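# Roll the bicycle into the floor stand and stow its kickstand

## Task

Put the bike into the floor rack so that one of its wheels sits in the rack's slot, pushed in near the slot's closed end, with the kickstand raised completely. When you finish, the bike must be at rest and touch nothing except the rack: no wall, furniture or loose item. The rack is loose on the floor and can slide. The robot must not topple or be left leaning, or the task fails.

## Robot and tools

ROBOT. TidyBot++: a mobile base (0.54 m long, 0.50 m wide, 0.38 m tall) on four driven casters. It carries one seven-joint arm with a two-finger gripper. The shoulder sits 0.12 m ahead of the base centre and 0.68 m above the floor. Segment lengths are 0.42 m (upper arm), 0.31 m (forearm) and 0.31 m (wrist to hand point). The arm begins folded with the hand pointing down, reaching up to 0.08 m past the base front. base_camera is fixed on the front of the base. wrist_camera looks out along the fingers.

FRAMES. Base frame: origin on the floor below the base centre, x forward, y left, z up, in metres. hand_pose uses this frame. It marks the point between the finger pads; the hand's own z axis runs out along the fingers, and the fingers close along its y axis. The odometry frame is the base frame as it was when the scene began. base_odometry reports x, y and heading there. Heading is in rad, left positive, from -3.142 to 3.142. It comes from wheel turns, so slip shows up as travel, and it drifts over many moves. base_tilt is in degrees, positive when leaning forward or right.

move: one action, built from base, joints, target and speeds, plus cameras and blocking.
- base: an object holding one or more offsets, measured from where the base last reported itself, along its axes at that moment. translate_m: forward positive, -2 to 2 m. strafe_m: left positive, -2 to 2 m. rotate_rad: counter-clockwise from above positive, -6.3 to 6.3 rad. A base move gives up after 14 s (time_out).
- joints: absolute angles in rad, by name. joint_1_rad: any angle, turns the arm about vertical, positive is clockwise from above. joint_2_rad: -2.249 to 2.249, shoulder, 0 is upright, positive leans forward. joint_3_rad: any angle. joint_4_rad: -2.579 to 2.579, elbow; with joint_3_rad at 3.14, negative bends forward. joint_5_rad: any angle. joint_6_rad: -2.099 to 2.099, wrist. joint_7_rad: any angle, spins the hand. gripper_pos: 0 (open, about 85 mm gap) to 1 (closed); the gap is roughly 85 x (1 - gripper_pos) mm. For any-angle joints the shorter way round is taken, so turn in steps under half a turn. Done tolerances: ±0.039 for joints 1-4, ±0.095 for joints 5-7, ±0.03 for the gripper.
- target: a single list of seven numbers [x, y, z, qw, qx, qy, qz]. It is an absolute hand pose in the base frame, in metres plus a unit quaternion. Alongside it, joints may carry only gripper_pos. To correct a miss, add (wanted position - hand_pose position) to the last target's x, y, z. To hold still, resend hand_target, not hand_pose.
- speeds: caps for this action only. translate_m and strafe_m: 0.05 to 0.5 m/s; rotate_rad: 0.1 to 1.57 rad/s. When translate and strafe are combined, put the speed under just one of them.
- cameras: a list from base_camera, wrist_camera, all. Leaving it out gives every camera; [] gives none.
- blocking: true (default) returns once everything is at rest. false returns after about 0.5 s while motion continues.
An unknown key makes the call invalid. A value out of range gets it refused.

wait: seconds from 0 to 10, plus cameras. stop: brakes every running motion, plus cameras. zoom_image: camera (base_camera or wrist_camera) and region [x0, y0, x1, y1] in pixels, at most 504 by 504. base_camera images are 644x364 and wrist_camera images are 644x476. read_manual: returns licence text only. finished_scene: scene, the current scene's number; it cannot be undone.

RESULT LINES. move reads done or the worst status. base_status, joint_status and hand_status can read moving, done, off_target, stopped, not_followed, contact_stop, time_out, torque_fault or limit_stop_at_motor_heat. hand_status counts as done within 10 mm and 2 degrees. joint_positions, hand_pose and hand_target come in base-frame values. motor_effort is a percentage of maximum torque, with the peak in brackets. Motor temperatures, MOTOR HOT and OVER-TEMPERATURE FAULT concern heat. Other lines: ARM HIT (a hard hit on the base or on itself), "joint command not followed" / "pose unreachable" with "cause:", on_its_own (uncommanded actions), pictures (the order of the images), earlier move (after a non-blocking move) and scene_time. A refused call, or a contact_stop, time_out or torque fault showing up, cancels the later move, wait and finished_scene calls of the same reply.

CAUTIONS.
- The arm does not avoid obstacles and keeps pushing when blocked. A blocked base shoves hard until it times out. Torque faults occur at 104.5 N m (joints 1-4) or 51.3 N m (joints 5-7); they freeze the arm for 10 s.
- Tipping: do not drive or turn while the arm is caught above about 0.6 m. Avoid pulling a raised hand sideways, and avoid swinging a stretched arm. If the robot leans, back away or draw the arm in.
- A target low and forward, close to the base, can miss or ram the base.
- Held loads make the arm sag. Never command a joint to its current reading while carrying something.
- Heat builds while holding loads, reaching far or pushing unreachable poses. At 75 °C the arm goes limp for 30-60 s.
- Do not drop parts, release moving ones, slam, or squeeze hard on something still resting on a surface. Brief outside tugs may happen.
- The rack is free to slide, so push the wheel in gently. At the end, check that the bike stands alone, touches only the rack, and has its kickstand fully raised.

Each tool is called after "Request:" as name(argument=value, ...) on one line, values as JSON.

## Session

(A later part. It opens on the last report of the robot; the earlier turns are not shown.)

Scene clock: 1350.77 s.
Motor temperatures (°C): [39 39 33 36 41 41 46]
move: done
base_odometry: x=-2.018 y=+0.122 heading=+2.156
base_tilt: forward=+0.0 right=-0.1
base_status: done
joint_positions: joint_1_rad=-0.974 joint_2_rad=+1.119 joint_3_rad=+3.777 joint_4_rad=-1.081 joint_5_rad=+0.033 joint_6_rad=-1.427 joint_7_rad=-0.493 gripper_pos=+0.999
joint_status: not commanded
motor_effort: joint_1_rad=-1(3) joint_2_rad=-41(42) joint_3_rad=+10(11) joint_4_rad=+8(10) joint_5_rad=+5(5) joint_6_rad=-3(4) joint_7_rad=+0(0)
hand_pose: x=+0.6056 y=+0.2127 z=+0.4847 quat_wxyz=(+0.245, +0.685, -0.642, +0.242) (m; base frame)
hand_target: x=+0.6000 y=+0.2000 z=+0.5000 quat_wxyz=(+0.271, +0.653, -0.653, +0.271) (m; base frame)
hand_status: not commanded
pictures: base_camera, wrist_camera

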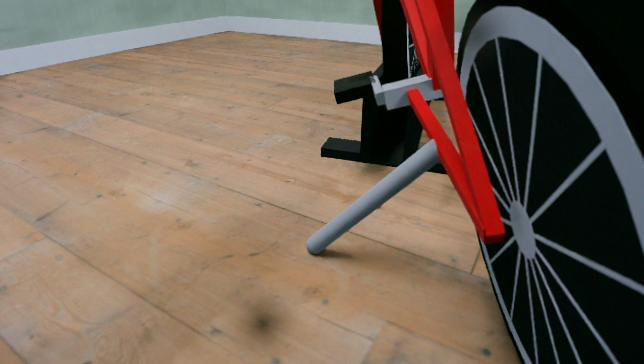

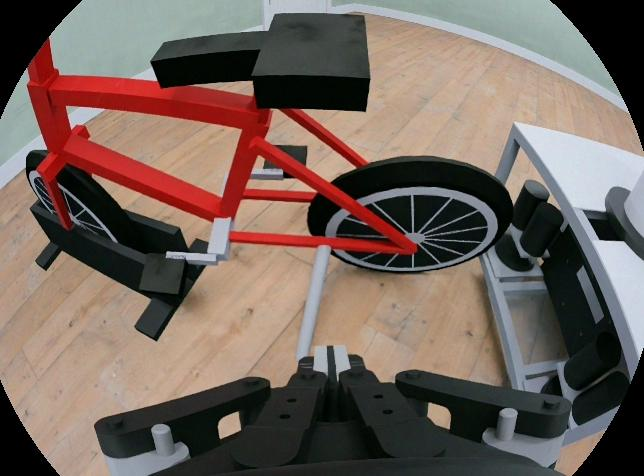

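Request:
move(base={"translate_m": 0.03}, speeds={"translate_m": 0.05})

Request:
zoom_image(camera="wrist_camera", region=[330, 100, 644, 380])

Scene clock: 1358.67 s.
Motor temperatures (°C): [39 39 33 36 41 41 46]
move: done
base_odometry: x=-2.035 y=+0.147 heading=+2.156
base_tilt: forward=-0.1 right=+0.0
base_status: done
joint_positions: joint_1_rad=-0.974 joint_2_rad=+1.119 joint_3_rad=+3.776 joint_4_rad=-1.080 joint_5_rad=+0.033 joint_6_rad=-1.428 joint_7_rad=-0.493 gripper_pos=+0.999
joint_status: not commanded
motor_effort: joint_1_rad=+0(3) joint_2_rad=-41(42) joint_3_rad=+10(11) joint_4_rad=+9(10) joint_5_rad=+5(6) joint_6_rad=-3(4) joint_7_rad=+0(0)
hand_pose: x=+0.6056 y=+0.2125 z=+0.4846 quat_wxyz=(+0.245, +0.685, -0.642, +0.242) (m; base frame)
hand_target: x=+0.6000 y=+0.2000 z=+0.5000 quat_wxyz=(+0.271, +0.653, -0.653, +0.271) (m; base frame)
hand_status: not commanded
pictures: base_camera, wrist_camera

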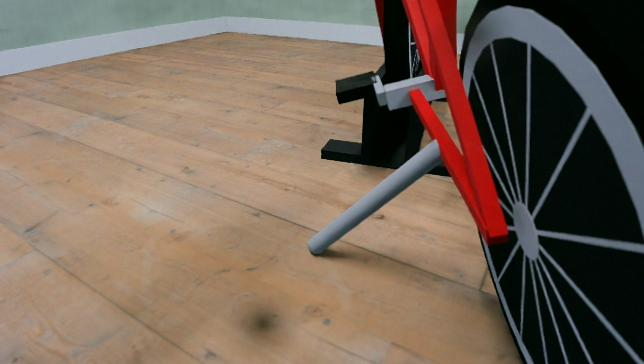

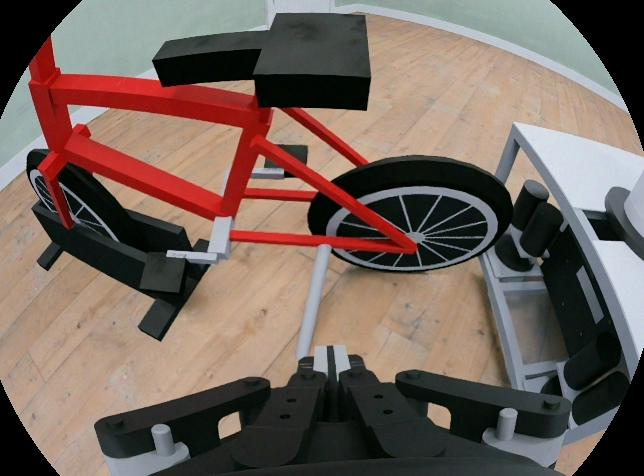

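Scaled by 1.605.

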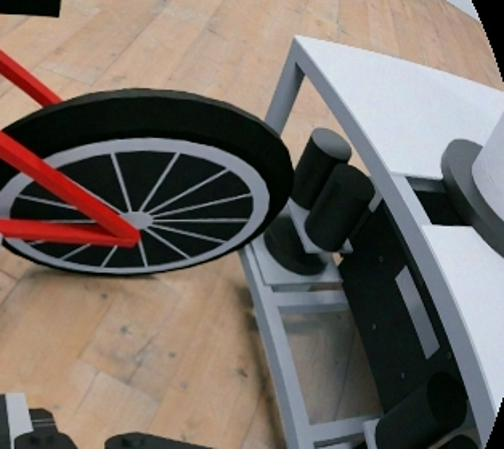

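Request:
move(target=[0.69, 0.08, 0.22, 0.271, 0.653, -0.653, 0.271])

Request:
move(target=[0.69, 0.01, 0.11, 0.271, 0.653, -0.653, 0.271])

Scene clock: 1367.07 s.
Motor temperatures (°C): [39 39 33 36 41 41 46]
move: off_target
base_odometry: x=-2.035 y=+0.147 heading=+2.156
base_tilt: forward=+0.0 right=+0.0
base_status: not commanded
joint_positions: joint_1_rad=-0.674 joint_2_rad=+1.668 joint_3_rad=+3.758 joint_4_rad=-0.761 joint_5_rad=+0.033 joint_6_rad=-1.290 joint_7_rad=-0.525 gripper_pos=+0.999
joint_status: not commanded
motor_effort: joint_1_rad=-1(3) joint_2_rad=-43(47) joint_3_rad=+10(11) joint_4_rad=+5(9) joint_5_rad=+5(6) joint_6_rad=-5(6) joint_7_rad=+0(0)
hand_pose: x=+0.6641 y=+0.0594 z=+0.2307 quat_wxyz=(+0.326, +0.657, -0.630, +0.255) (m; base frame)
hand_target: x=+0.6900 y=+0.0800 z=+0.2200 quat_wxyz=(+0.271, +0.653, -0.653, +0.271) (m; base frame)
hand_status: off_target (0.035 m and 7.1 deg from the pose sent, 0.308 m and 5.9 deg at the start)
pictures: base_camera, wrist_camera

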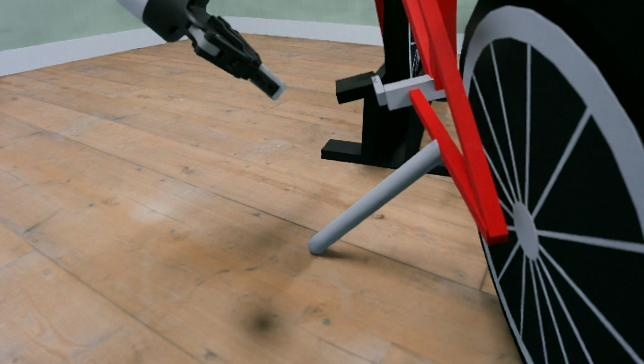

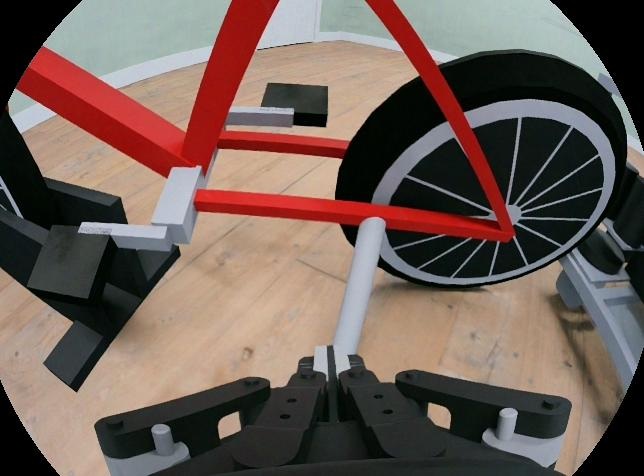

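Scene clock: 1368.67 s.
Motor temperatures (°C): [39 39 33 36 41 41 46]
move: off_target
base_odometry: x=-2.035 y=+0.147 heading=+2.156
base_tilt: forward=-0.1 right=+0.0
base_status: not commanded
joint_positions: joint_1_rad=-0.535 joint_2_rad=+1.900 joint_3_rad=+3.752 joint_4_rad=-0.578 joint_5_rad=+0.033 joint_6_rad=-1.213 joint_7_rad=-0.564 gripper_pos=+0.999
joint_status: not commanded
motor_effort: joint_1_rad=+0(3) joint_2_rad=-41(46) joint_3_rad=+8(11) joint_4_rad=+4(6) joint_5_rad=+5(5) joint_6_rad=-4(6) joint_7_rad=+0(0)
hand_pose: x=+0.6552 y=-0.0091 z=+0.1120 quat_wxyz=(+0.326, +0.655, -0.638, +0.243) (m; base frame)
hand_target: x=+0.6900 y=+0.0100 z=+0.1100 quat_wxyz=(+0.271, +0.653, -0.653, +0.271) (m; base frame)
hand_status: off_target (0.040 m and 7.3 deg from the pose sent, 0.133 m and 7.1 deg at the start)
pictures: base_camera, wrist_camera

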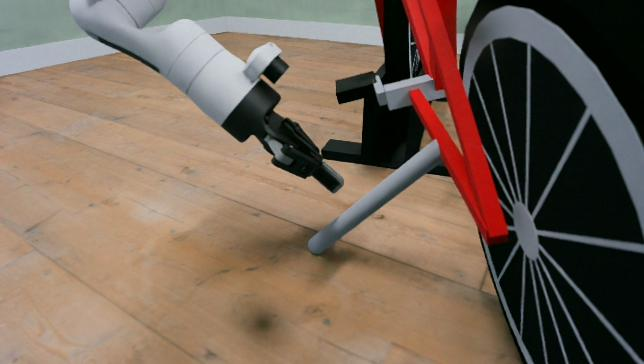

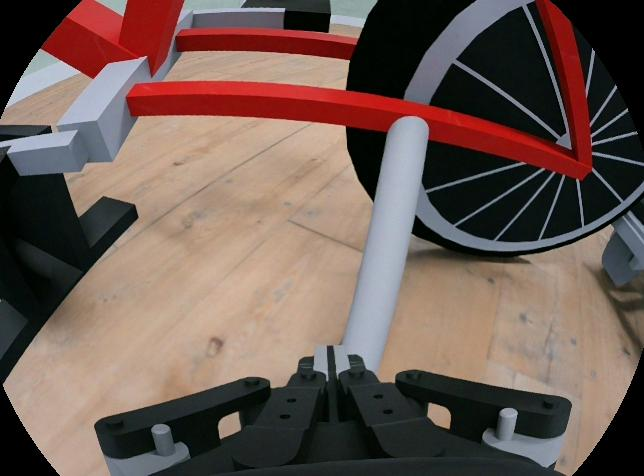

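Request:
move(target=[0.725, 0.0, 0.09, 0.271, 0.653, -0.653, 0.271])

Request:
move(target=[0.725, -0.025, 0.065, 0.271, 0.653, -0.653, 0.271])

Scene clock: 1385.00 s.
Motor temperatures (°C): [39 39 33 36 41 41 46]
move: time_out
base_odometry: x=-2.035 y=+0.147 heading=+2.156
base_tilt: forward=+0.0 right=-0.1
base_status: not commanded
joint_positions: joint_1_rad=-0.398 joint_2_rad=+2.079 joint_3_rad=+3.484 joint_4_rad=-0.005 joint_5_rad=+0.428 joint_6_rad=-1.470 joint_7_rad=-0.601 gripper_pos=+0.999
joint_status: not commanded
motor_effort: joint_1_rad=-1(9) joint_2_rad=-43(49) joint_3_rad=+4(10) joint_4_rad=+11(14) joint_5_rad=+5(7) joint_6_rad=-3(11) joint_7_rad=+0(0)
hand_pose: x=+0.7163 y=+0.0172 z=+0.1099 quat_wxyz=(+0.283, +0.661, -0.632, +0.290) (m; base frame)
hand_target: x=+0.7171 y=+0.0186 z=+0.1133 quat_wxyz=(+0.283, +0.659, -0.634, +0.289) (m; base frame)
hand_status: time_out (0.028 m and 3.7 deg from the pose sent, 0.074 m and 7.3 deg at the start; a joint's target at an end of its range on 63 of 300 steps)
pictures: base_camera, wrist_camera

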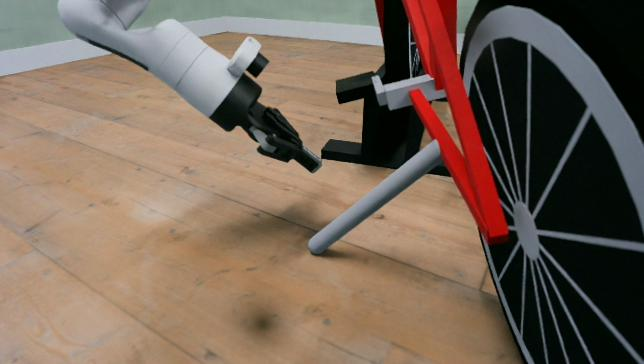

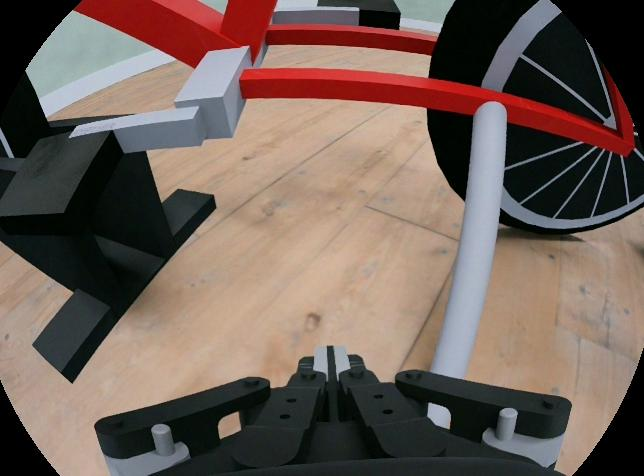

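not run: a stop that you did not command came earlier in this reply.

Request:
move(target=[0.69, 0.0, 0.12, 0.183, 0.683, -0.683, 0.183])

Scene clock: 1391.37 s.
Motor temperatures (°C): [39 39 33 36 41 41 46]
move: off_target
base_odometry: x=-2.035 y=+0.147 heading=+2.156
base_tilt: forward=+0.0 right=+0.0
base_status: not commanded
joint_positions: joint_1_rad=-0.386 joint_2_rad=+2.240 joint_3_rad=+2.869 joint_4_rad=+0.906 joint_5_rad=+0.640 joint_6_rad=-1.629 joint_7_rad=-0.183 gripper_pos=+0.999
joint_status: not commanded
motor_effort: joint_1_rad=-1(2) joint_2_rad=-43(46) joint_3_rad=+5(6) joint_4_rad=+15(15) joint_5_rad=+4(6) joint_6_rad=+2(5) joint_7_rad=+0(1)
hand_pose: x=+0.7924 y=+0.0589 z=+0.2092 quat_wxyz=(+0.057, +0.664, -0.714, +0.214) (m; base frame)
hand_target: x=+0.7675 y=+0.0315 z=+0.2126 quat_wxyz=(+0.110, +0.673, -0.700, +0.213) (m; base frame)
hand_status: off_target (0.148 m and 15.5 deg from the pose sent, 0.033 m and 18.0 deg at the start; a joint's target at an end of its range on 61 of 61 steps)
pictures: base_camera, wrist_camera

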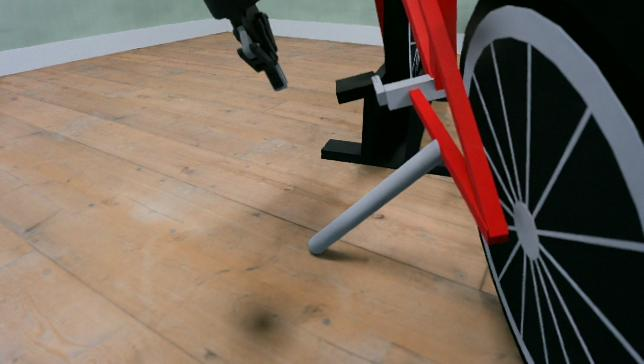

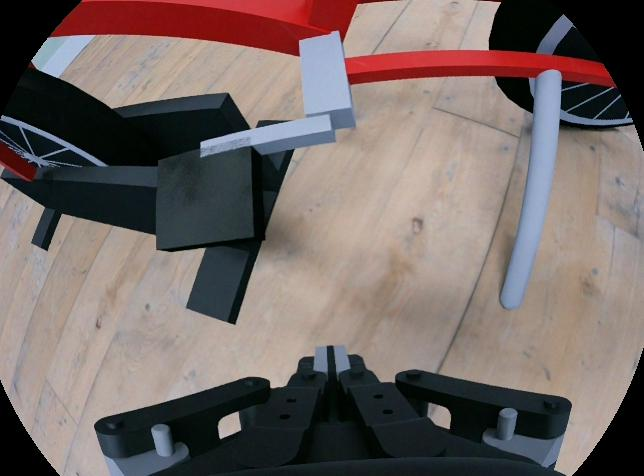

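Request:
move(joints={"joint_1_rad": -1.1, "joint_2_rad": 1.4}, cameras=[])

Request:
move(joints={"joint_1_rad": -0.98, "joint_2_rad": 1.12, "joint_3_rad": 3.6, "joint_4_rad": -1.3, "joint_5_rad": 0.033, "joint_6_rad": -1.42, "joint_7_rad": -0.49})

Scene clock: 1401.17 s.
Motor temperatures (°C): [39 39 33 36 41 41 46]
move: done
base_odometry: x=-2.035 y=+0.147 heading=+2.156
base_tilt: forward=+0.0 right=+0.0
base_status: not commanded
joint_positions: joint_1_rad=-1.092 joint_2_rad=+1.420 joint_3_rad=+2.864 joint_4_rad=+0.911 joint_5_rad=+0.643 joint_6_rad=-1.636 joint_7_rad=-0.181 gripper_pos=+0.999
joint_status: all done
motor_effort: joint_1_rad=-1(5) joint_2_rad=-47(51) joint_3_rad=+6(7) joint_4_rad=+9(16) joint_5_rad=+1(4) joint_6_rad=+7(8) joint_7_rad=+0(0)
hand_pose: x=+0.6579 y=+0.6038 z=+0.8304 quat_wxyz=(-0.406, +0.750, -0.481, +0.204) (m; base frame)
hand_target: x=+0.6538 y=+0.5764 z=+0.8351 quat_wxyz=(-0.375, +0.762, -0.477, +0.226) (m; base frame)
hand_status: not commanded
pictures: none
No camera images: "cameras" was empty.

Scene clock: 1404.43 s.
Motor temperatures (°C): [39 39 33 36 41 41 46]
move: done
base_odometry: x=-2.035 y=+0.147 heading=+2.156
base_tilt: forward=-0.1 right=+0.0
base_status: not commanded
joint_positions: joint_1_rad=-0.990 joint_2_rad=+1.150 joint_3_rad=+3.582 joint_4_rad=-1.273 joint_5_rad=+0.108 joint_6_rad=-1.491 joint_7_rad=-0.411 gripper_pos=+0.999
joint_status: all done
motor_effort: joint_1_rad=-1(3) joint_2_rad=-39(51) joint_3_rad=+9(9) joint_4_rad=+5(15) joint_5_rad=+4(6) joint_6_rad=-5(9) joint_7_rad=+0(1)
hand_pose: x=+0.4872 y=+0.1836 z=+0.4395 quat_wxyz=(+0.391, +0.724, -0.544, +0.165) (m; base frame)
hand_target: x=+0.4894 y=+0.1941 z=+0.4296 quat_wxyz=(+0.344, +0.703, -0.603, +0.155) (m; base frame)
hand_status: not commanded
pictures: base_camera, wrist_camera

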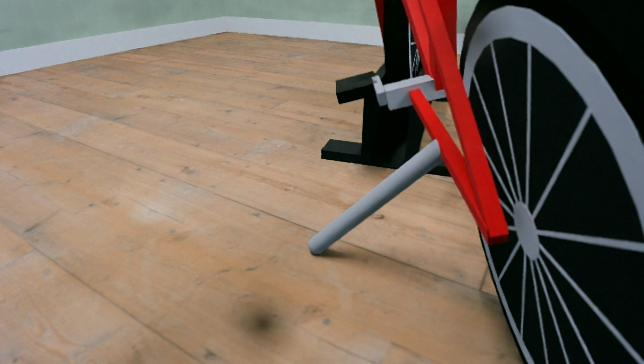

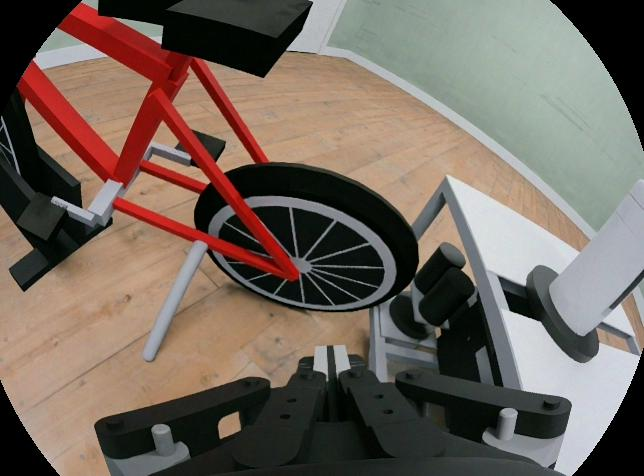

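Request:
move(target=[0.66, 0.08, 0.28, 0.183, 0.683, -0.683, 0.183])

Scene clock: 1408.90 s.
Motor temperatures (°C): [39 39 33 36 41 41 46]
move: off_target
base_odometry: x=-2.035 y=+0.147 heading=+2.156
base_tilt: forward=-0.1 right=+0.0
base_status: not commanded
joint_positions: joint_1_rad=-0.717 joint_2_rad=+1.365 joint_3_rad=+3.766 joint_4_rad=-1.264 joint_5_rad=-0.133 joint_6_rad=-0.950 joint_7_rad=-0.392 gripper_pos=+0.999
joint_status: not commanded
motor_effort: joint_1_rad=-1(6) joint_2_rad=-40(43) joint_3_rad=+12(13) joint_4_rad=+4(7) joint_5_rad=+4(5) joint_6_rad=-3(5) joint_7_rad=+0(0)
hand_pose: x=+0.6292 y=+0.0542 z=+0.2877 quat_wxyz=(+0.238, +0.660, -0.688, +0.188) (m; base frame)
hand_target: x=+0.6600 y=+0.0800 z=+0.2800 quat_wxyz=(+0.183, +0.683, -0.683, +0.183) (m; base frame)
hand_status: off_target (0.041 m and 6.9 deg from the pose sent, 0.257 m and 29.3 deg at the start)
pictures: base_camera, wrist_camera

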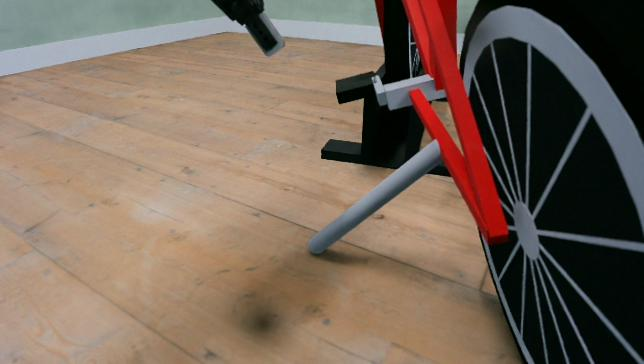

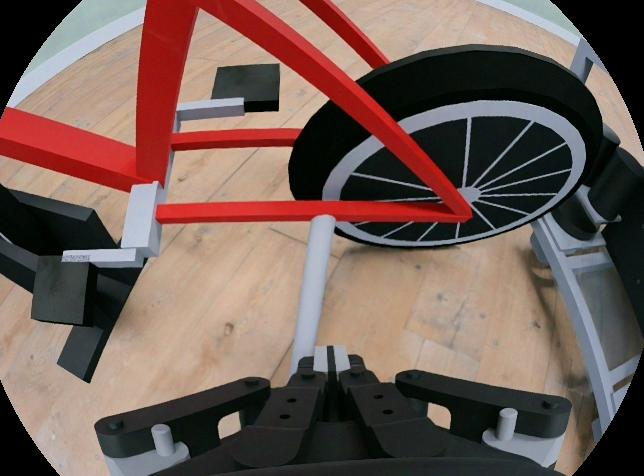

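Request:
move(target=[0.715, 0.075, 0.19, 0.183, 0.683, -0.683, 0.183])

Request:
move(target=[0.725, 0.045, 0.1, 0.183, 0.683, -0.683, 0.183])

Scene clock: 1413.73 s.
Motor temperatures (°C): [39 39 33 36 41 41 46]
move: done
base_odometry: x=-2.035 y=+0.147 heading=+2.156
base_tilt: forward=-0.1 right=+0.0
base_status: not commanded
joint_positions: joint_1_rad=-0.571 joint_2_rad=+1.596 joint_3_rad=+3.711 joint_4_rad=-0.856 joint_5_rad=-0.133 joint_6_rad=-0.948 joint_7_rad=-0.392 gripper_pos=+0.999
joint_status: not commanded
motor_effort: joint_1_rad=-1(2) joint_2_rad=-44(46) joint_3_rad=+10(12) joint_4_rad=+6(7) joint_5_rad=+3(4) joint_6_rad=-1(3) joint_7_rad=+0(0)
hand_pose: x=+0.7193 y=+0.0732 z=+0.1892 quat_wxyz=(+0.175, +0.693, -0.674, +0.188) (m; base frame)
hand_target: x=+0.7150 y=+0.0750 z=+0.1900 quat_wxyz=(+0.183, +0.683, -0.683, +0.183) (m; base frame)
hand_status: done (0.005 m and 1.9 deg from the pose sent, 0.132 m and 6.9 deg at the start)
pictures: base_camera, wrist_camera

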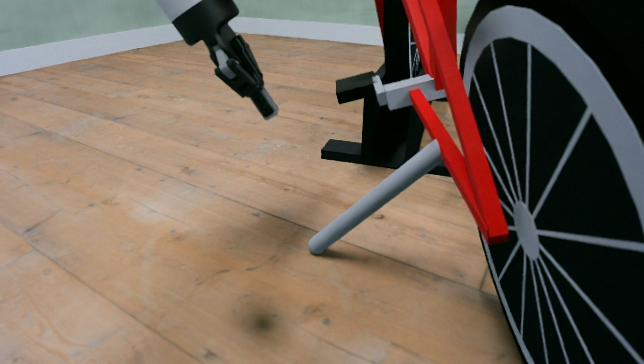

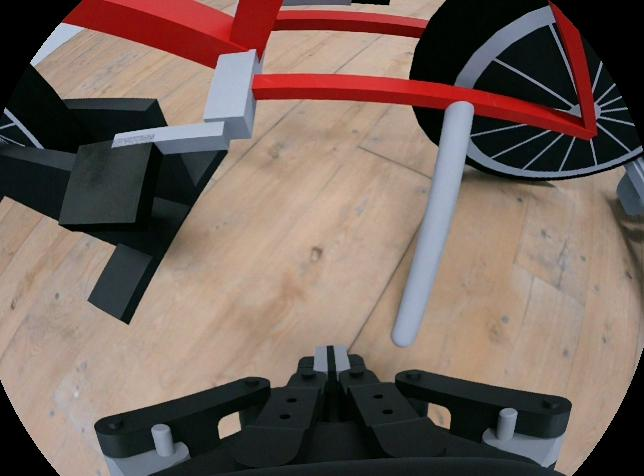

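Scene clock: 1415.40 s.
Motor temperatures (°C): [39 39 33 36 41 41 46]
move: off_target
base_odometry: x=-2.035 y=+0.147 heading=+2.156
base_tilt: forward=-0.1 right=+0.0
base_status: not commanded
joint_positions: joint_1_rad=-0.447 joint_2_rad=+1.823 joint_3_rad=+3.659 joint_4_rad=-0.563 joint_5_rad=-0.106 joint_6_rad=-0.954 joint_7_rad=-0.407 gripper_pos=+0.999
joint_status: not commanded
motor_effort: joint_1_rad=-1(2) joint_2_rad=-45(48) joint_3_rad=+7(10) joint_4_rad=+7(9) joint_5_rad=+3(4) joint_6_rad=-2(3) joint_7_rad=+0(0)
hand_pose: x=+0.7283 y=+0.0561 z=+0.0853 quat_wxyz=(+0.159, +0.705, -0.670, +0.169) (m; base frame)
hand_target: x=+0.7250 y=+0.0450 z=+0.1000 quat_wxyz=(+0.183, +0.683, -0.683, +0.183) (m; base frame)
hand_status: off_target (0.019 m and 4.4 deg from the pose sent, 0.094 m and 1.9 deg at the start)
pictures: base_camera, wrist_camera

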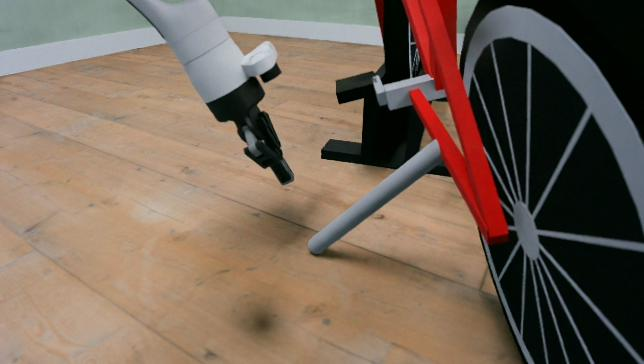

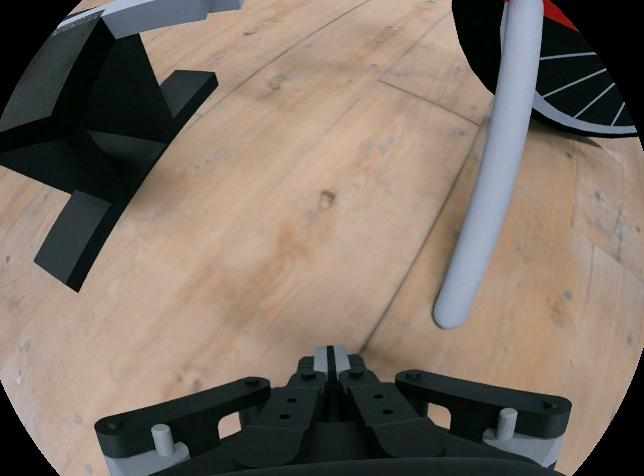

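Request:
move(target=[0.70, -0.05, 0.085, 0.183, 0.683, -0.683, 0.183])

Scene clock: 1422.73 s.
Motor temperatures (°C): [39 40 33 36 41 41 46]
move: off_target
base_odometry: x=-2.035 y=+0.147 heading=+2.156
base_tilt: forward=+0.0 right=+0.0
base_status: not commanded
joint_positions: joint_1_rad=-0.410 joint_2_rad=+1.810 joint_3_rad=+3.735 joint_4_rad=-0.817 joint_5_rad=-0.123 joint_6_rad=-0.828 joint_7_rad=-0.386 gripper_pos=+0.999
joint_status: not commanded
motor_effort: joint_1_rad=-1(3) joint_2_rad=-41(45) joint_3_rad=+10(10) joint_4_rad=+4(8) joint_5_rad=+4(4) joint_6_rad=-2(3) joint_7_rad=+0(0)
hand_pose: x=+0.6755 y=-0.0618 z=+0.0804 quat_wxyz=(+0.223, +0.669, -0.685, +0.183) (m; base frame)
hand_target: x=+0.7000 y=-0.0500 z=+0.0850 quat_wxyz=(+0.183, +0.683, -0.683, +0.183) (m; base frame)
hand_status: off_target (0.028 m and 4.9 deg from the pose sent, 0.110 m and 4.4 deg at the start)
pictures: base_camera, wrist_camera

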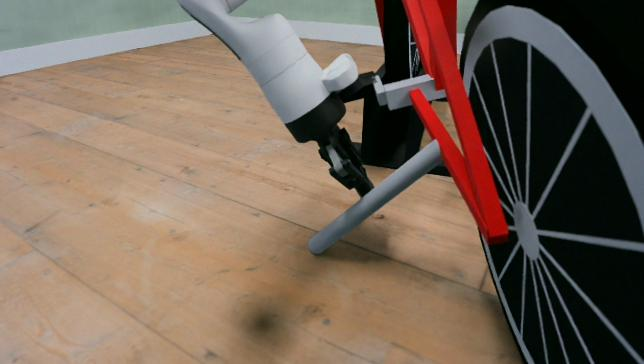

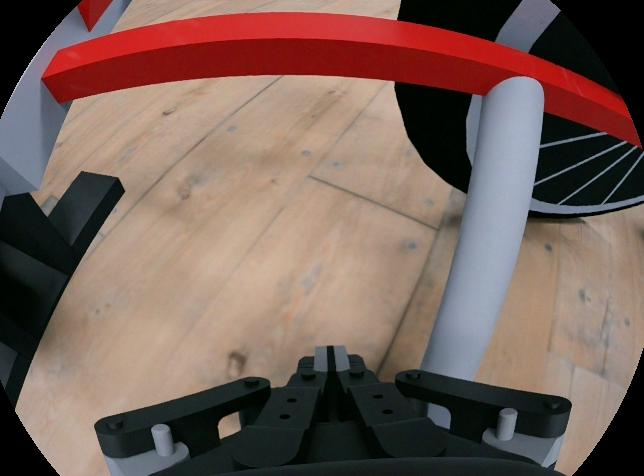

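Request:
move(target=[0.655, -0.05, 0.085, 0.183, 0.683, -0.683, 0.183])

Request:
move(target=[0.61, -0.05, 0.085, 0.183, 0.683, -0.683, 0.183])

Scene clock: 1427.30 s.
Motor temperatures (°C): [39 40 33 36 41 41 46]
move: off_target
base_odometry: x=-2.035 y=+0.147 heading=+2.156
base_tilt: forward=+0.0 right=+0.0
base_status: not commanded
joint_positions: joint_1_rad=-0.494 joint_2_rad=+1.766 joint_3_rad=+3.787 joint_4_rad=-1.033 joint_5_rad=-0.265 joint_6_rad=-0.661 joint_7_rad=-0.306 gripper_pos=+0.999
joint_status: not commanded
motor_effort: joint_1_rad=-2(2) joint_2_rad=-37(41) joint_3_rad=+9(10) joint_4_rad=-1(3) joint_5_rad=+2(4) joint_6_rad=-5(6) joint_7_rad=+0(0)
hand_pose: x=+0.6539 y=-0.0613 z=+0.0868 quat_wxyz=(+0.204, +0.673, -0.685, +0.191) (m; base frame)
hand_target: x=+0.6550 y=-0.0500 z=+0.0850 quat_wxyz=(+0.183, +0.683, -0.683, +0.183) (m; base frame)
hand_status: off_target (0.011 m and 2.8 deg from the pose sent, 0.024 m and 4.9 deg at the start)
pictures: base_camera, wrist_camera

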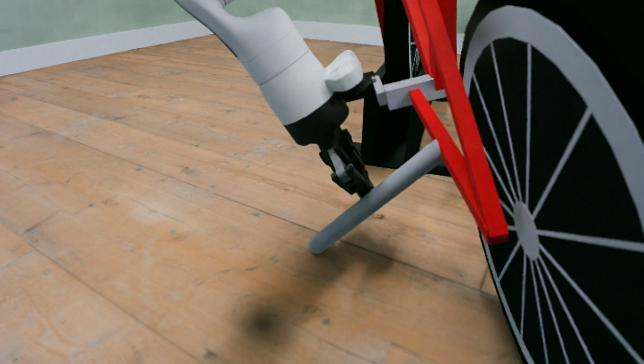

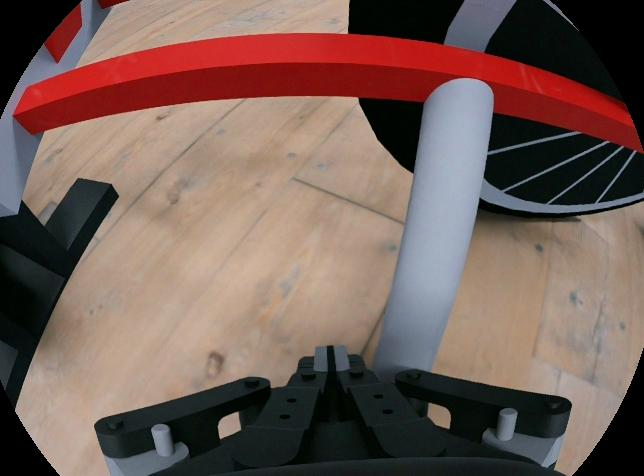

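Scene clock: 1428.53 s.
Motor temperatures (°C): [39 40 33 36 41 41 46]
move: off_target
base_odometry: x=-2.035 y=+0.147 heading=+2.156
base_tilt: forward=-0.1 right=-0.1
base_status: not commanded
joint_positions: joint_1_rad=-0.582 joint_2_rad=+1.719 joint_3_rad=+3.817 joint_4_rad=-1.208 joint_5_rad=-0.403 joint_6_rad=-0.510 joint_7_rad=-0.206 gripper_pos=+0.999
joint_status: not commanded
motor_effort: joint_1_rad=-1(3) joint_2_rad=-30(37) joint_3_rad=+6(9) joint_4_rad=-5(7) joint_5_rad=+1(2) joint_6_rad=-7(9) joint_7_rad=+0(0)
hand_pose: x=+0.6482 y=-0.0454 z=+0.1022 quat_wxyz=(+0.171, +0.683, -0.679, +0.208) (m; base frame)
hand_target: x=+0.6100 y=-0.0500 z=+0.0850 quat_wxyz=(+0.183, +0.683, -0.683, +0.183) (m; base frame)
hand_status: off_target (0.042 m and 3.3 deg from the pose sent, 0.045 m and 2.8 deg at the start)
pictures: base_camera, wrist_camera

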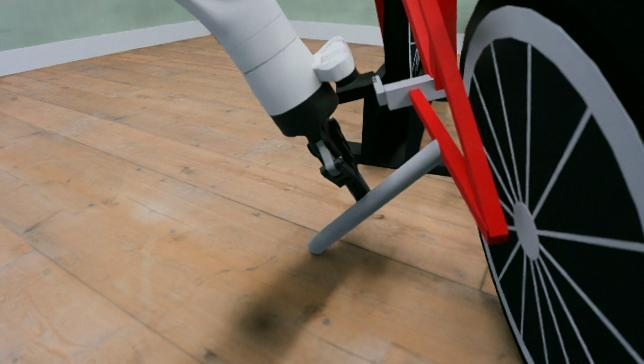

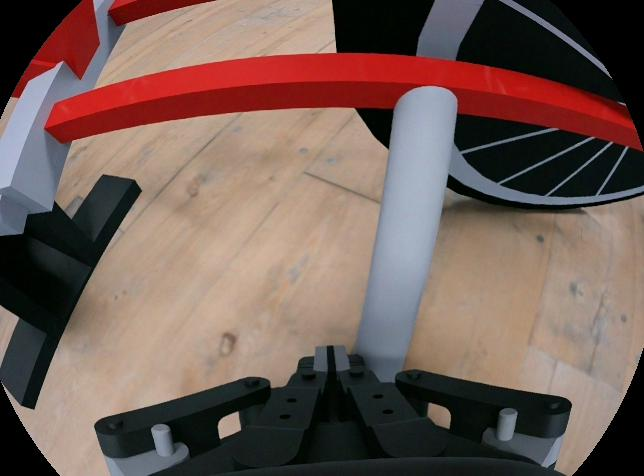

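Request:
move(target=[0.58, -0.05, 0.065, 0.183, 0.683, -0.683, 0.183])

Request:
move(target=[0.54, -0.05, 0.055, 0.183, 0.683, -0.683, 0.183])

Scene clock: 1432.43 s.
Motor temperatures (°C): [39 40 33 36 41 41 46]
move: off_target
base_odometry: x=-2.035 y=+0.147 heading=+2.156
base_tilt: forward=-0.1 right=+0.0
base_status: not commanded
joint_positions: joint_1_rad=-0.624 joint_2_rad=+1.719 joint_3_rad=+3.821 joint_4_rad=-1.269 joint_5_rad=-0.490 joint_6_rad=-0.435 joint_7_rad=-0.164 gripper_pos=+0.999
joint_status: not commanded
motor_effort: joint_1_rad=+0(2) joint_2_rad=-27(30) joint_3_rad=+6(9) joint_4_rad=-6(8) joint_5_rad=+1(1) joint_6_rad=-6(9) joint_7_rad=+0(0)
hand_pose: x=+0.6435 y=-0.0329 z=+0.0987 quat_wxyz=(+0.149, +0.685, -0.680, +0.216) (m; base frame)
hand_target: x=+0.5800 y=-0.0500 z=+0.0650 quat_wxyz=(+0.183, +0.683, -0.683, +0.183) (m; base frame)
hand_status: off_target (0.074 m and 5.5 deg from the pose sent, 0.078 m and 3.3 deg at the start)
pictures: base_camera, wrist_camera

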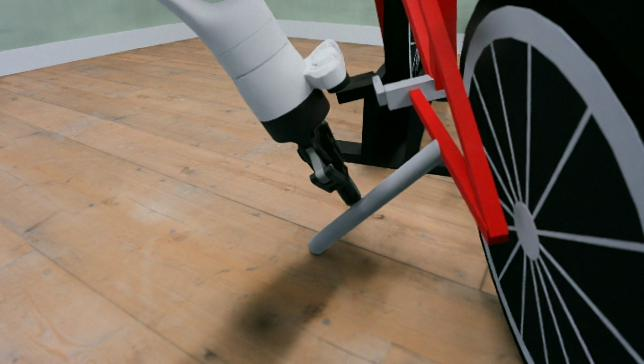

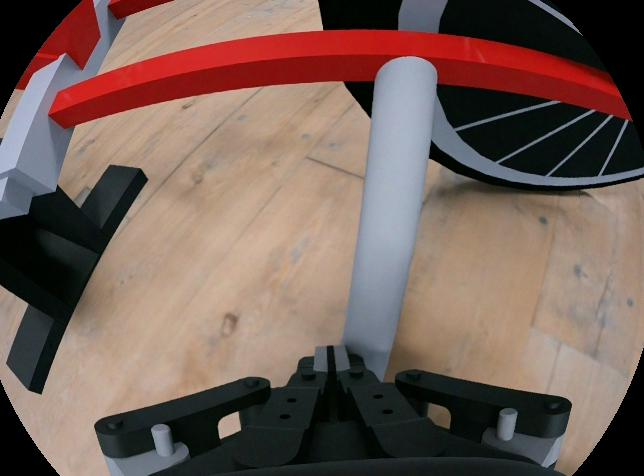

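Scene clock: 1434.03 s.
Motor temperatures (°C): [39 40 33 36 41 41 46]
move: done
base_odometry: x=-2.035 y=+0.147 heading=+2.156
base_tilt: forward=-0.1 right=+0.0
base_status: not commanded
joint_positions: joint_1_rad=-0.674 joint_2_rad=+1.805 joint_3_rad=+3.760 joint_4_rad=-1.423 joint_5_rad=-0.633 joint_6_rad=-0.327 joint_7_rad=-0.073 gripper_pos=+0.999
joint_status: not commanded
motor_effort: joint_1_rad=-1(4) joint_2_rad=-32(37) joint_3_rad=+12(15) joint_4_rad=-5(11) joint_5_rad=+2(2) joint_6_rad=+0(12) joint_7_rad=+0(1)
hand_pose: x=+0.5410 y=-0.0585 z=+0.0542 quat_wxyz=(+0.190, +0.679, -0.682, +0.193) (m; base frame)
hand_target: x=+0.5400 y=-0.0500 z=+0.0550 quat_wxyz=(+0.183, +0.683, -0.683, +0.183) (m; base frame)
hand_status: done (0.009 m and 1.5 deg from the pose sent, 0.114 m and 5.5 deg at the start)
pictures: base_camera, wrist_camera

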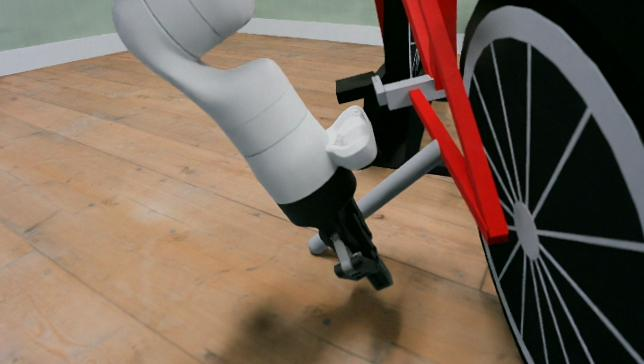

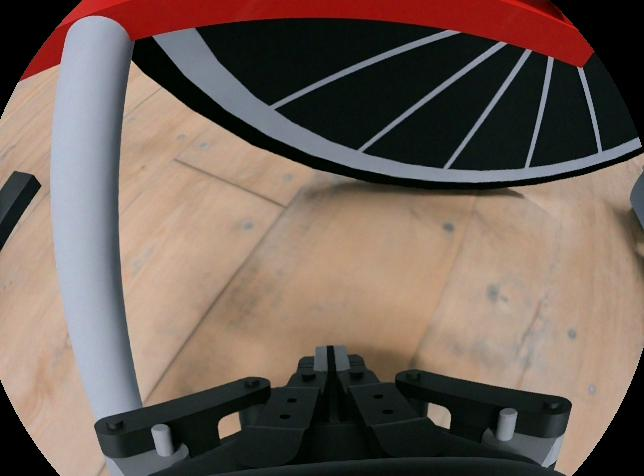

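Request:
move(target=[0.54, 0.08, 0.27, 0.24, 0.665, -0.665, 0.24])

Request:
move(target=[0.67, 0.06, 0.22, 0.299, 0.641, -0.641, 0.299])

Scene clock: 1461.87 s.
Motor temperatures (°C): [39 40 33 36 41 41 46]
move: off_target
base_odometry: x=-2.035 y=+0.147 heading=+2.156
base_tilt: forward=-0.1 right=+0.0
base_status: not commanded
joint_positions: joint_1_rad=-1.019 joint_2_rad=+1.427 joint_3_rad=+3.861 joint_4_rad=-1.533 joint_5_rad=-0.374 joint_6_rad=-0.694 joint_7_rad=-0.333 gripper_pos=+0.999
joint_status: not commanded
motor_effort: joint_1_rad=+0(3) joint_2_rad=-35(37) joint_3_rad=+13(14) joint_4_rad=+0(5) joint_5_rad=+3(4) joint_6_rad=-1(2) joint_7_rad=+0(0)
hand_pose: x=+0.5579 y=+0.1090 z=+0.2457 quat_wxyz=(+0.196, +0.696, -0.653, +0.225) (m; base frame)
hand_target: x=+0.5400 y=+0.0800 z=+0.2700 quat_wxyz=(+0.240, +0.665, -0.665, +0.240) (m; base frame)
hand_status: off_target (0.042 m and 6.6 deg from the pose sent, 0.256 m and 8.2 deg at the start)
pictures: base_camera, wrist_camera

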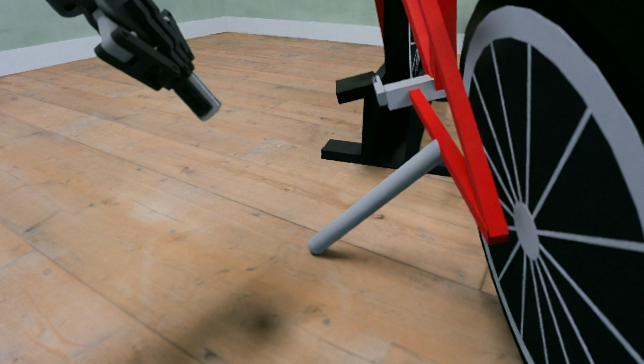

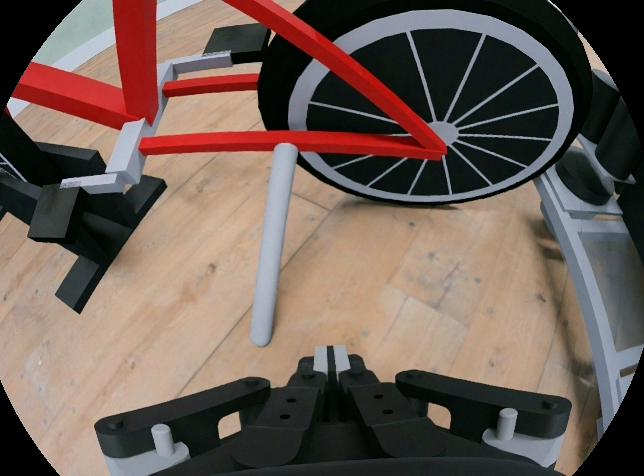

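Scene clock: 1464.13 s.
Motor temperatures (°C): [39 40 33 36 41 41 46]
move: off_target
base_odometry: x=-2.035 y=+0.147 heading=+2.156
base_tilt: forward=+0.0 right=+0.0
base_status: not commanded
joint_positions: joint_1_rad=-0.729 joint_2_rad=+1.672 joint_3_rad=+3.803 joint_4_rad=-0.839 joint_5_rad=-0.025 joint_6_rad=-1.120 joint_7_rad=-0.556 gripper_pos=+0.999
joint_status: not commanded
motor_effort: joint_1_rad=+0(2) joint_2_rad=-43(43) joint_3_rad=+11(14) joint_4_rad=+4(5) joint_5_rad=+5(5) joint_6_rad=-3(4) joint_7_rad=+0(0)
hand_pose: x=+0.6785 y=+0.0753 z=+0.2079 quat_wxyz=(+0.269, +0.670, -0.634, +0.277) (m; base frame)
hand_target: x=+0.6700 y=+0.0600 z=+0.2200 quat_wxyz=(+0.299, +0.641, -0.641, +0.299) (m; base frame)
hand_status: off_target (0.021 m and 5.5 deg from the pose sent, 0.125 m and 16.0 deg at the start)
pictures: base_camera, wrist_camera

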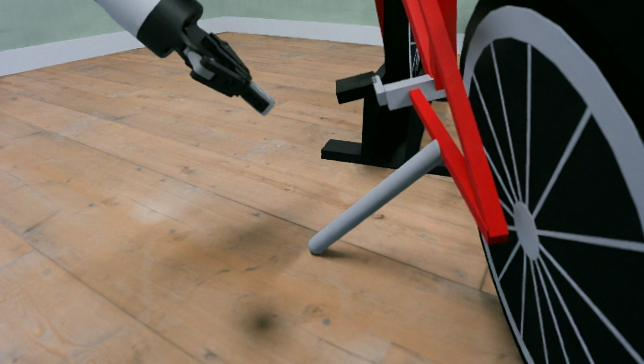

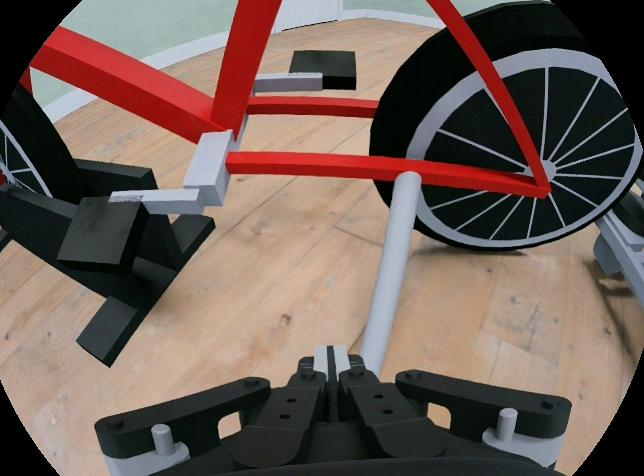

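Request:
move()

Scene clock: 1480.87 s.
Motor temperatures (°C): [39 40 33 36 41 41 46]
base_odometry: x=-2.035 y=+0.147 heading=+2.156
base_tilt: forward=-0.1 right=+0.1
base_status: not commanded
joint_positions: joint_1_rad=-0.729 joint_2_rad=+1.672 joint_3_rad=+3.803 joint_4_rad=-0.839 joint_5_rad=-0.024 joint_6_rad=-1.122 joint_7_rad=-0.557 gripper_pos=+0.999
joint_status: not commanded
motor_effort: joint_1_rad=-1(2) joint_2_rad=-43(43) joint_3_rad=+12(14) joint_4_rad=+4(5) joint_5_rad=+5(5) joint_6_rad=-3(4) joint_7_rad=+0(0)
hand_pose: x=+0.6783 y=+0.0750 z=+0.2083 quat_wxyz=(+0.270, +0.670, -0.634, +0.277) (m; base frame)
hand_target: x=+0.6700 y=+0.0600 z=+0.2200 quat_wxyz=(+0.299, +0.641, -0.641, +0.299) (m; base frame)
hand_status: off_target (0.021 m and 5.4 deg from the pose sent, 0.125 m and 16.0 deg at the start)
pictures: base_camera, wrist_camera

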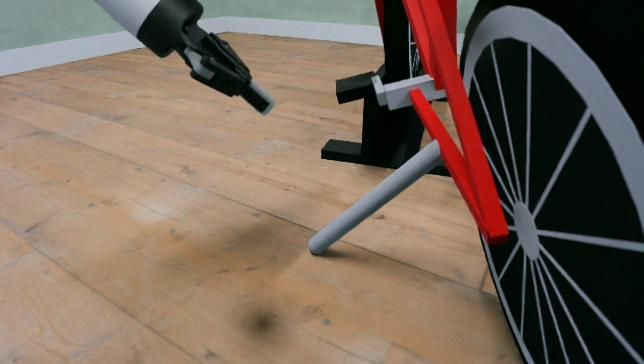

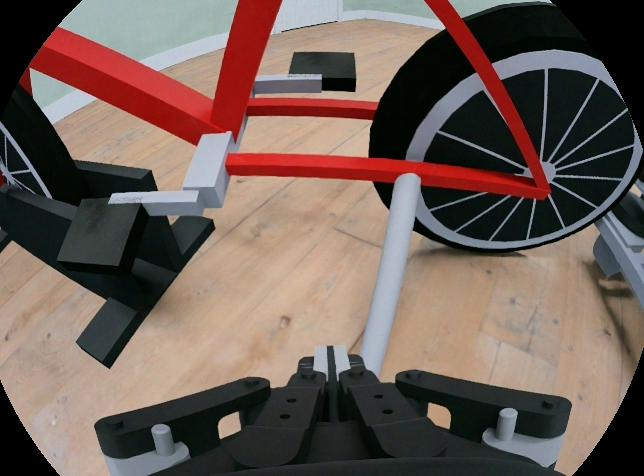

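Request:
move(target=[0.612, 0.035, 0.15, 0.299, 0.641, -0.641, 0.299], joints={"gripper_pos": 0.35})

Scene clock: 1499.40 s.
Motor temperatures (°C): [39 40 33 36 41 41 46]
move: off_target
base_odometry: x=-2.035 y=+0.147 heading=+2.156
base_tilt: forward=+0.0 right=+0.1
base_status: not commanded
joint_positions: joint_1_rad=-0.800 joint_2_rad=+1.793 joint_3_rad=+3.815 joint_4_rad=-0.957 joint_5_rad=-0.028 joint_6_rad=-1.076 joint_7_rad=-0.592 gripper_pos=+0.350
joint_status: all done
motor_effort: joint_1_rad=+0(2) joint_2_rad=-38(43) joint_3_rad=+12(13) joint_4_rad=+1(4) joint_5_rad=+5(5) joint_6_rad=-5(5) joint_7_rad=+0(0)
hand_pose: x=+0.6041 y=+0.0262 z=+0.1588 quat_wxyz=(+0.341, +0.662, -0.601, +0.290) (m; base frame)
hand_target: x=+0.6120 y=+0.0350 z=+0.1500 quat_wxyz=(+0.299, +0.641, -0.641, +0.299) (m; base frame)
hand_status: off_target (0.015 m and 7.2 deg from the pose sent, 0.097 m and 5.4 deg at the start)
pictures: base_camera, wrist_camera

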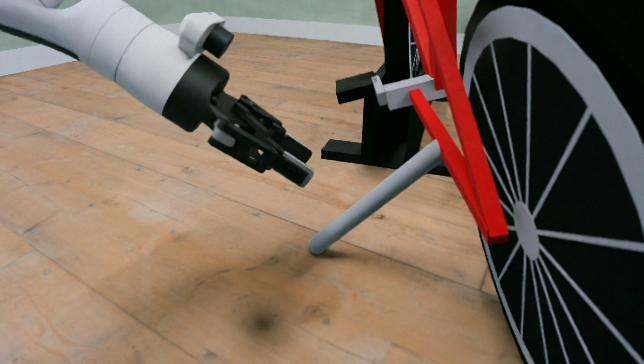

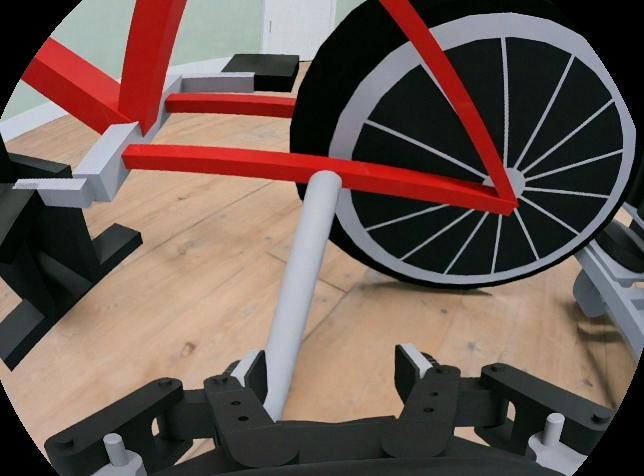

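Request:
move(target=[0.632, 0.015, 0.08, 0.26, 0.64, -0.67, 0.29])

Request:
zoom_image(camera="base_camera", region=[180, 60, 560, 300])

Scene clock: 1506.50 s.
Motor temperatures (°C): [39 40 33 36 41 41 46]
move: off_target
base_odometry: x=-2.035 y=+0.147 heading=+2.156
base_tilt: forward=+0.0 right=+0.0
base_status: not commanded
joint_positions: joint_1_rad=-0.704 joint_2_rad=+1.902 joint_3_rad=+3.815 joint_4_rad=-0.844 joint_5_rad=-0.028 joint_6_rad=-1.016 joint_7_rad=-0.652 gripper_pos=+0.350
joint_status: not commanded
motor_effort: joint_1_rad=+0(3) joint_2_rad=-38(40) joint_3_rad=+11(12) joint_4_rad=+1(2) joint_5_rad=+5(5) joint_6_rad=-5(5) joint_7_rad=+0(0)
hand_pose: x=+0.6151 y=-0.0093 z=+0.0999 quat_wxyz=(+0.318, +0.653, -0.624, +0.289) (m; base frame)
hand_target: x=+0.6320 y=+0.0150 z=+0.0800 quat_wxyz=(+0.259, +0.637, -0.667, +0.289) (m; base frame)
hand_status: off_target (0.036 m and 8.6 deg from the pose sent, 0.084 m and 12.4 deg at the start)
pictures: base_camera, wrist_camera

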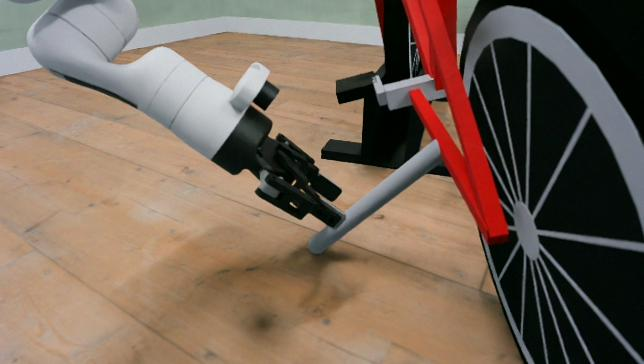

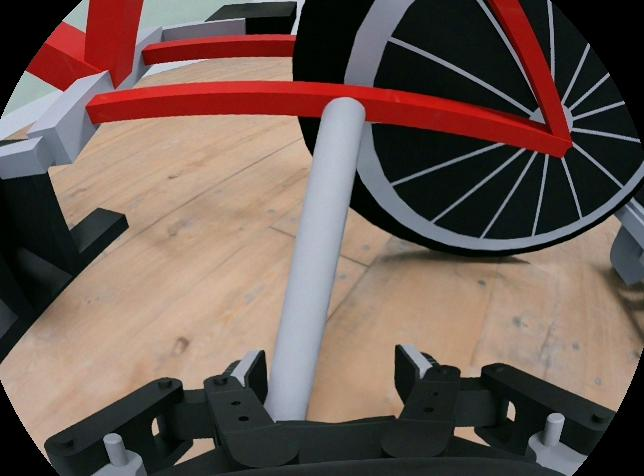

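Scaled by 1.326.

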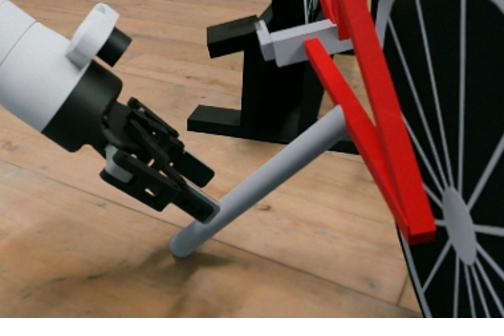

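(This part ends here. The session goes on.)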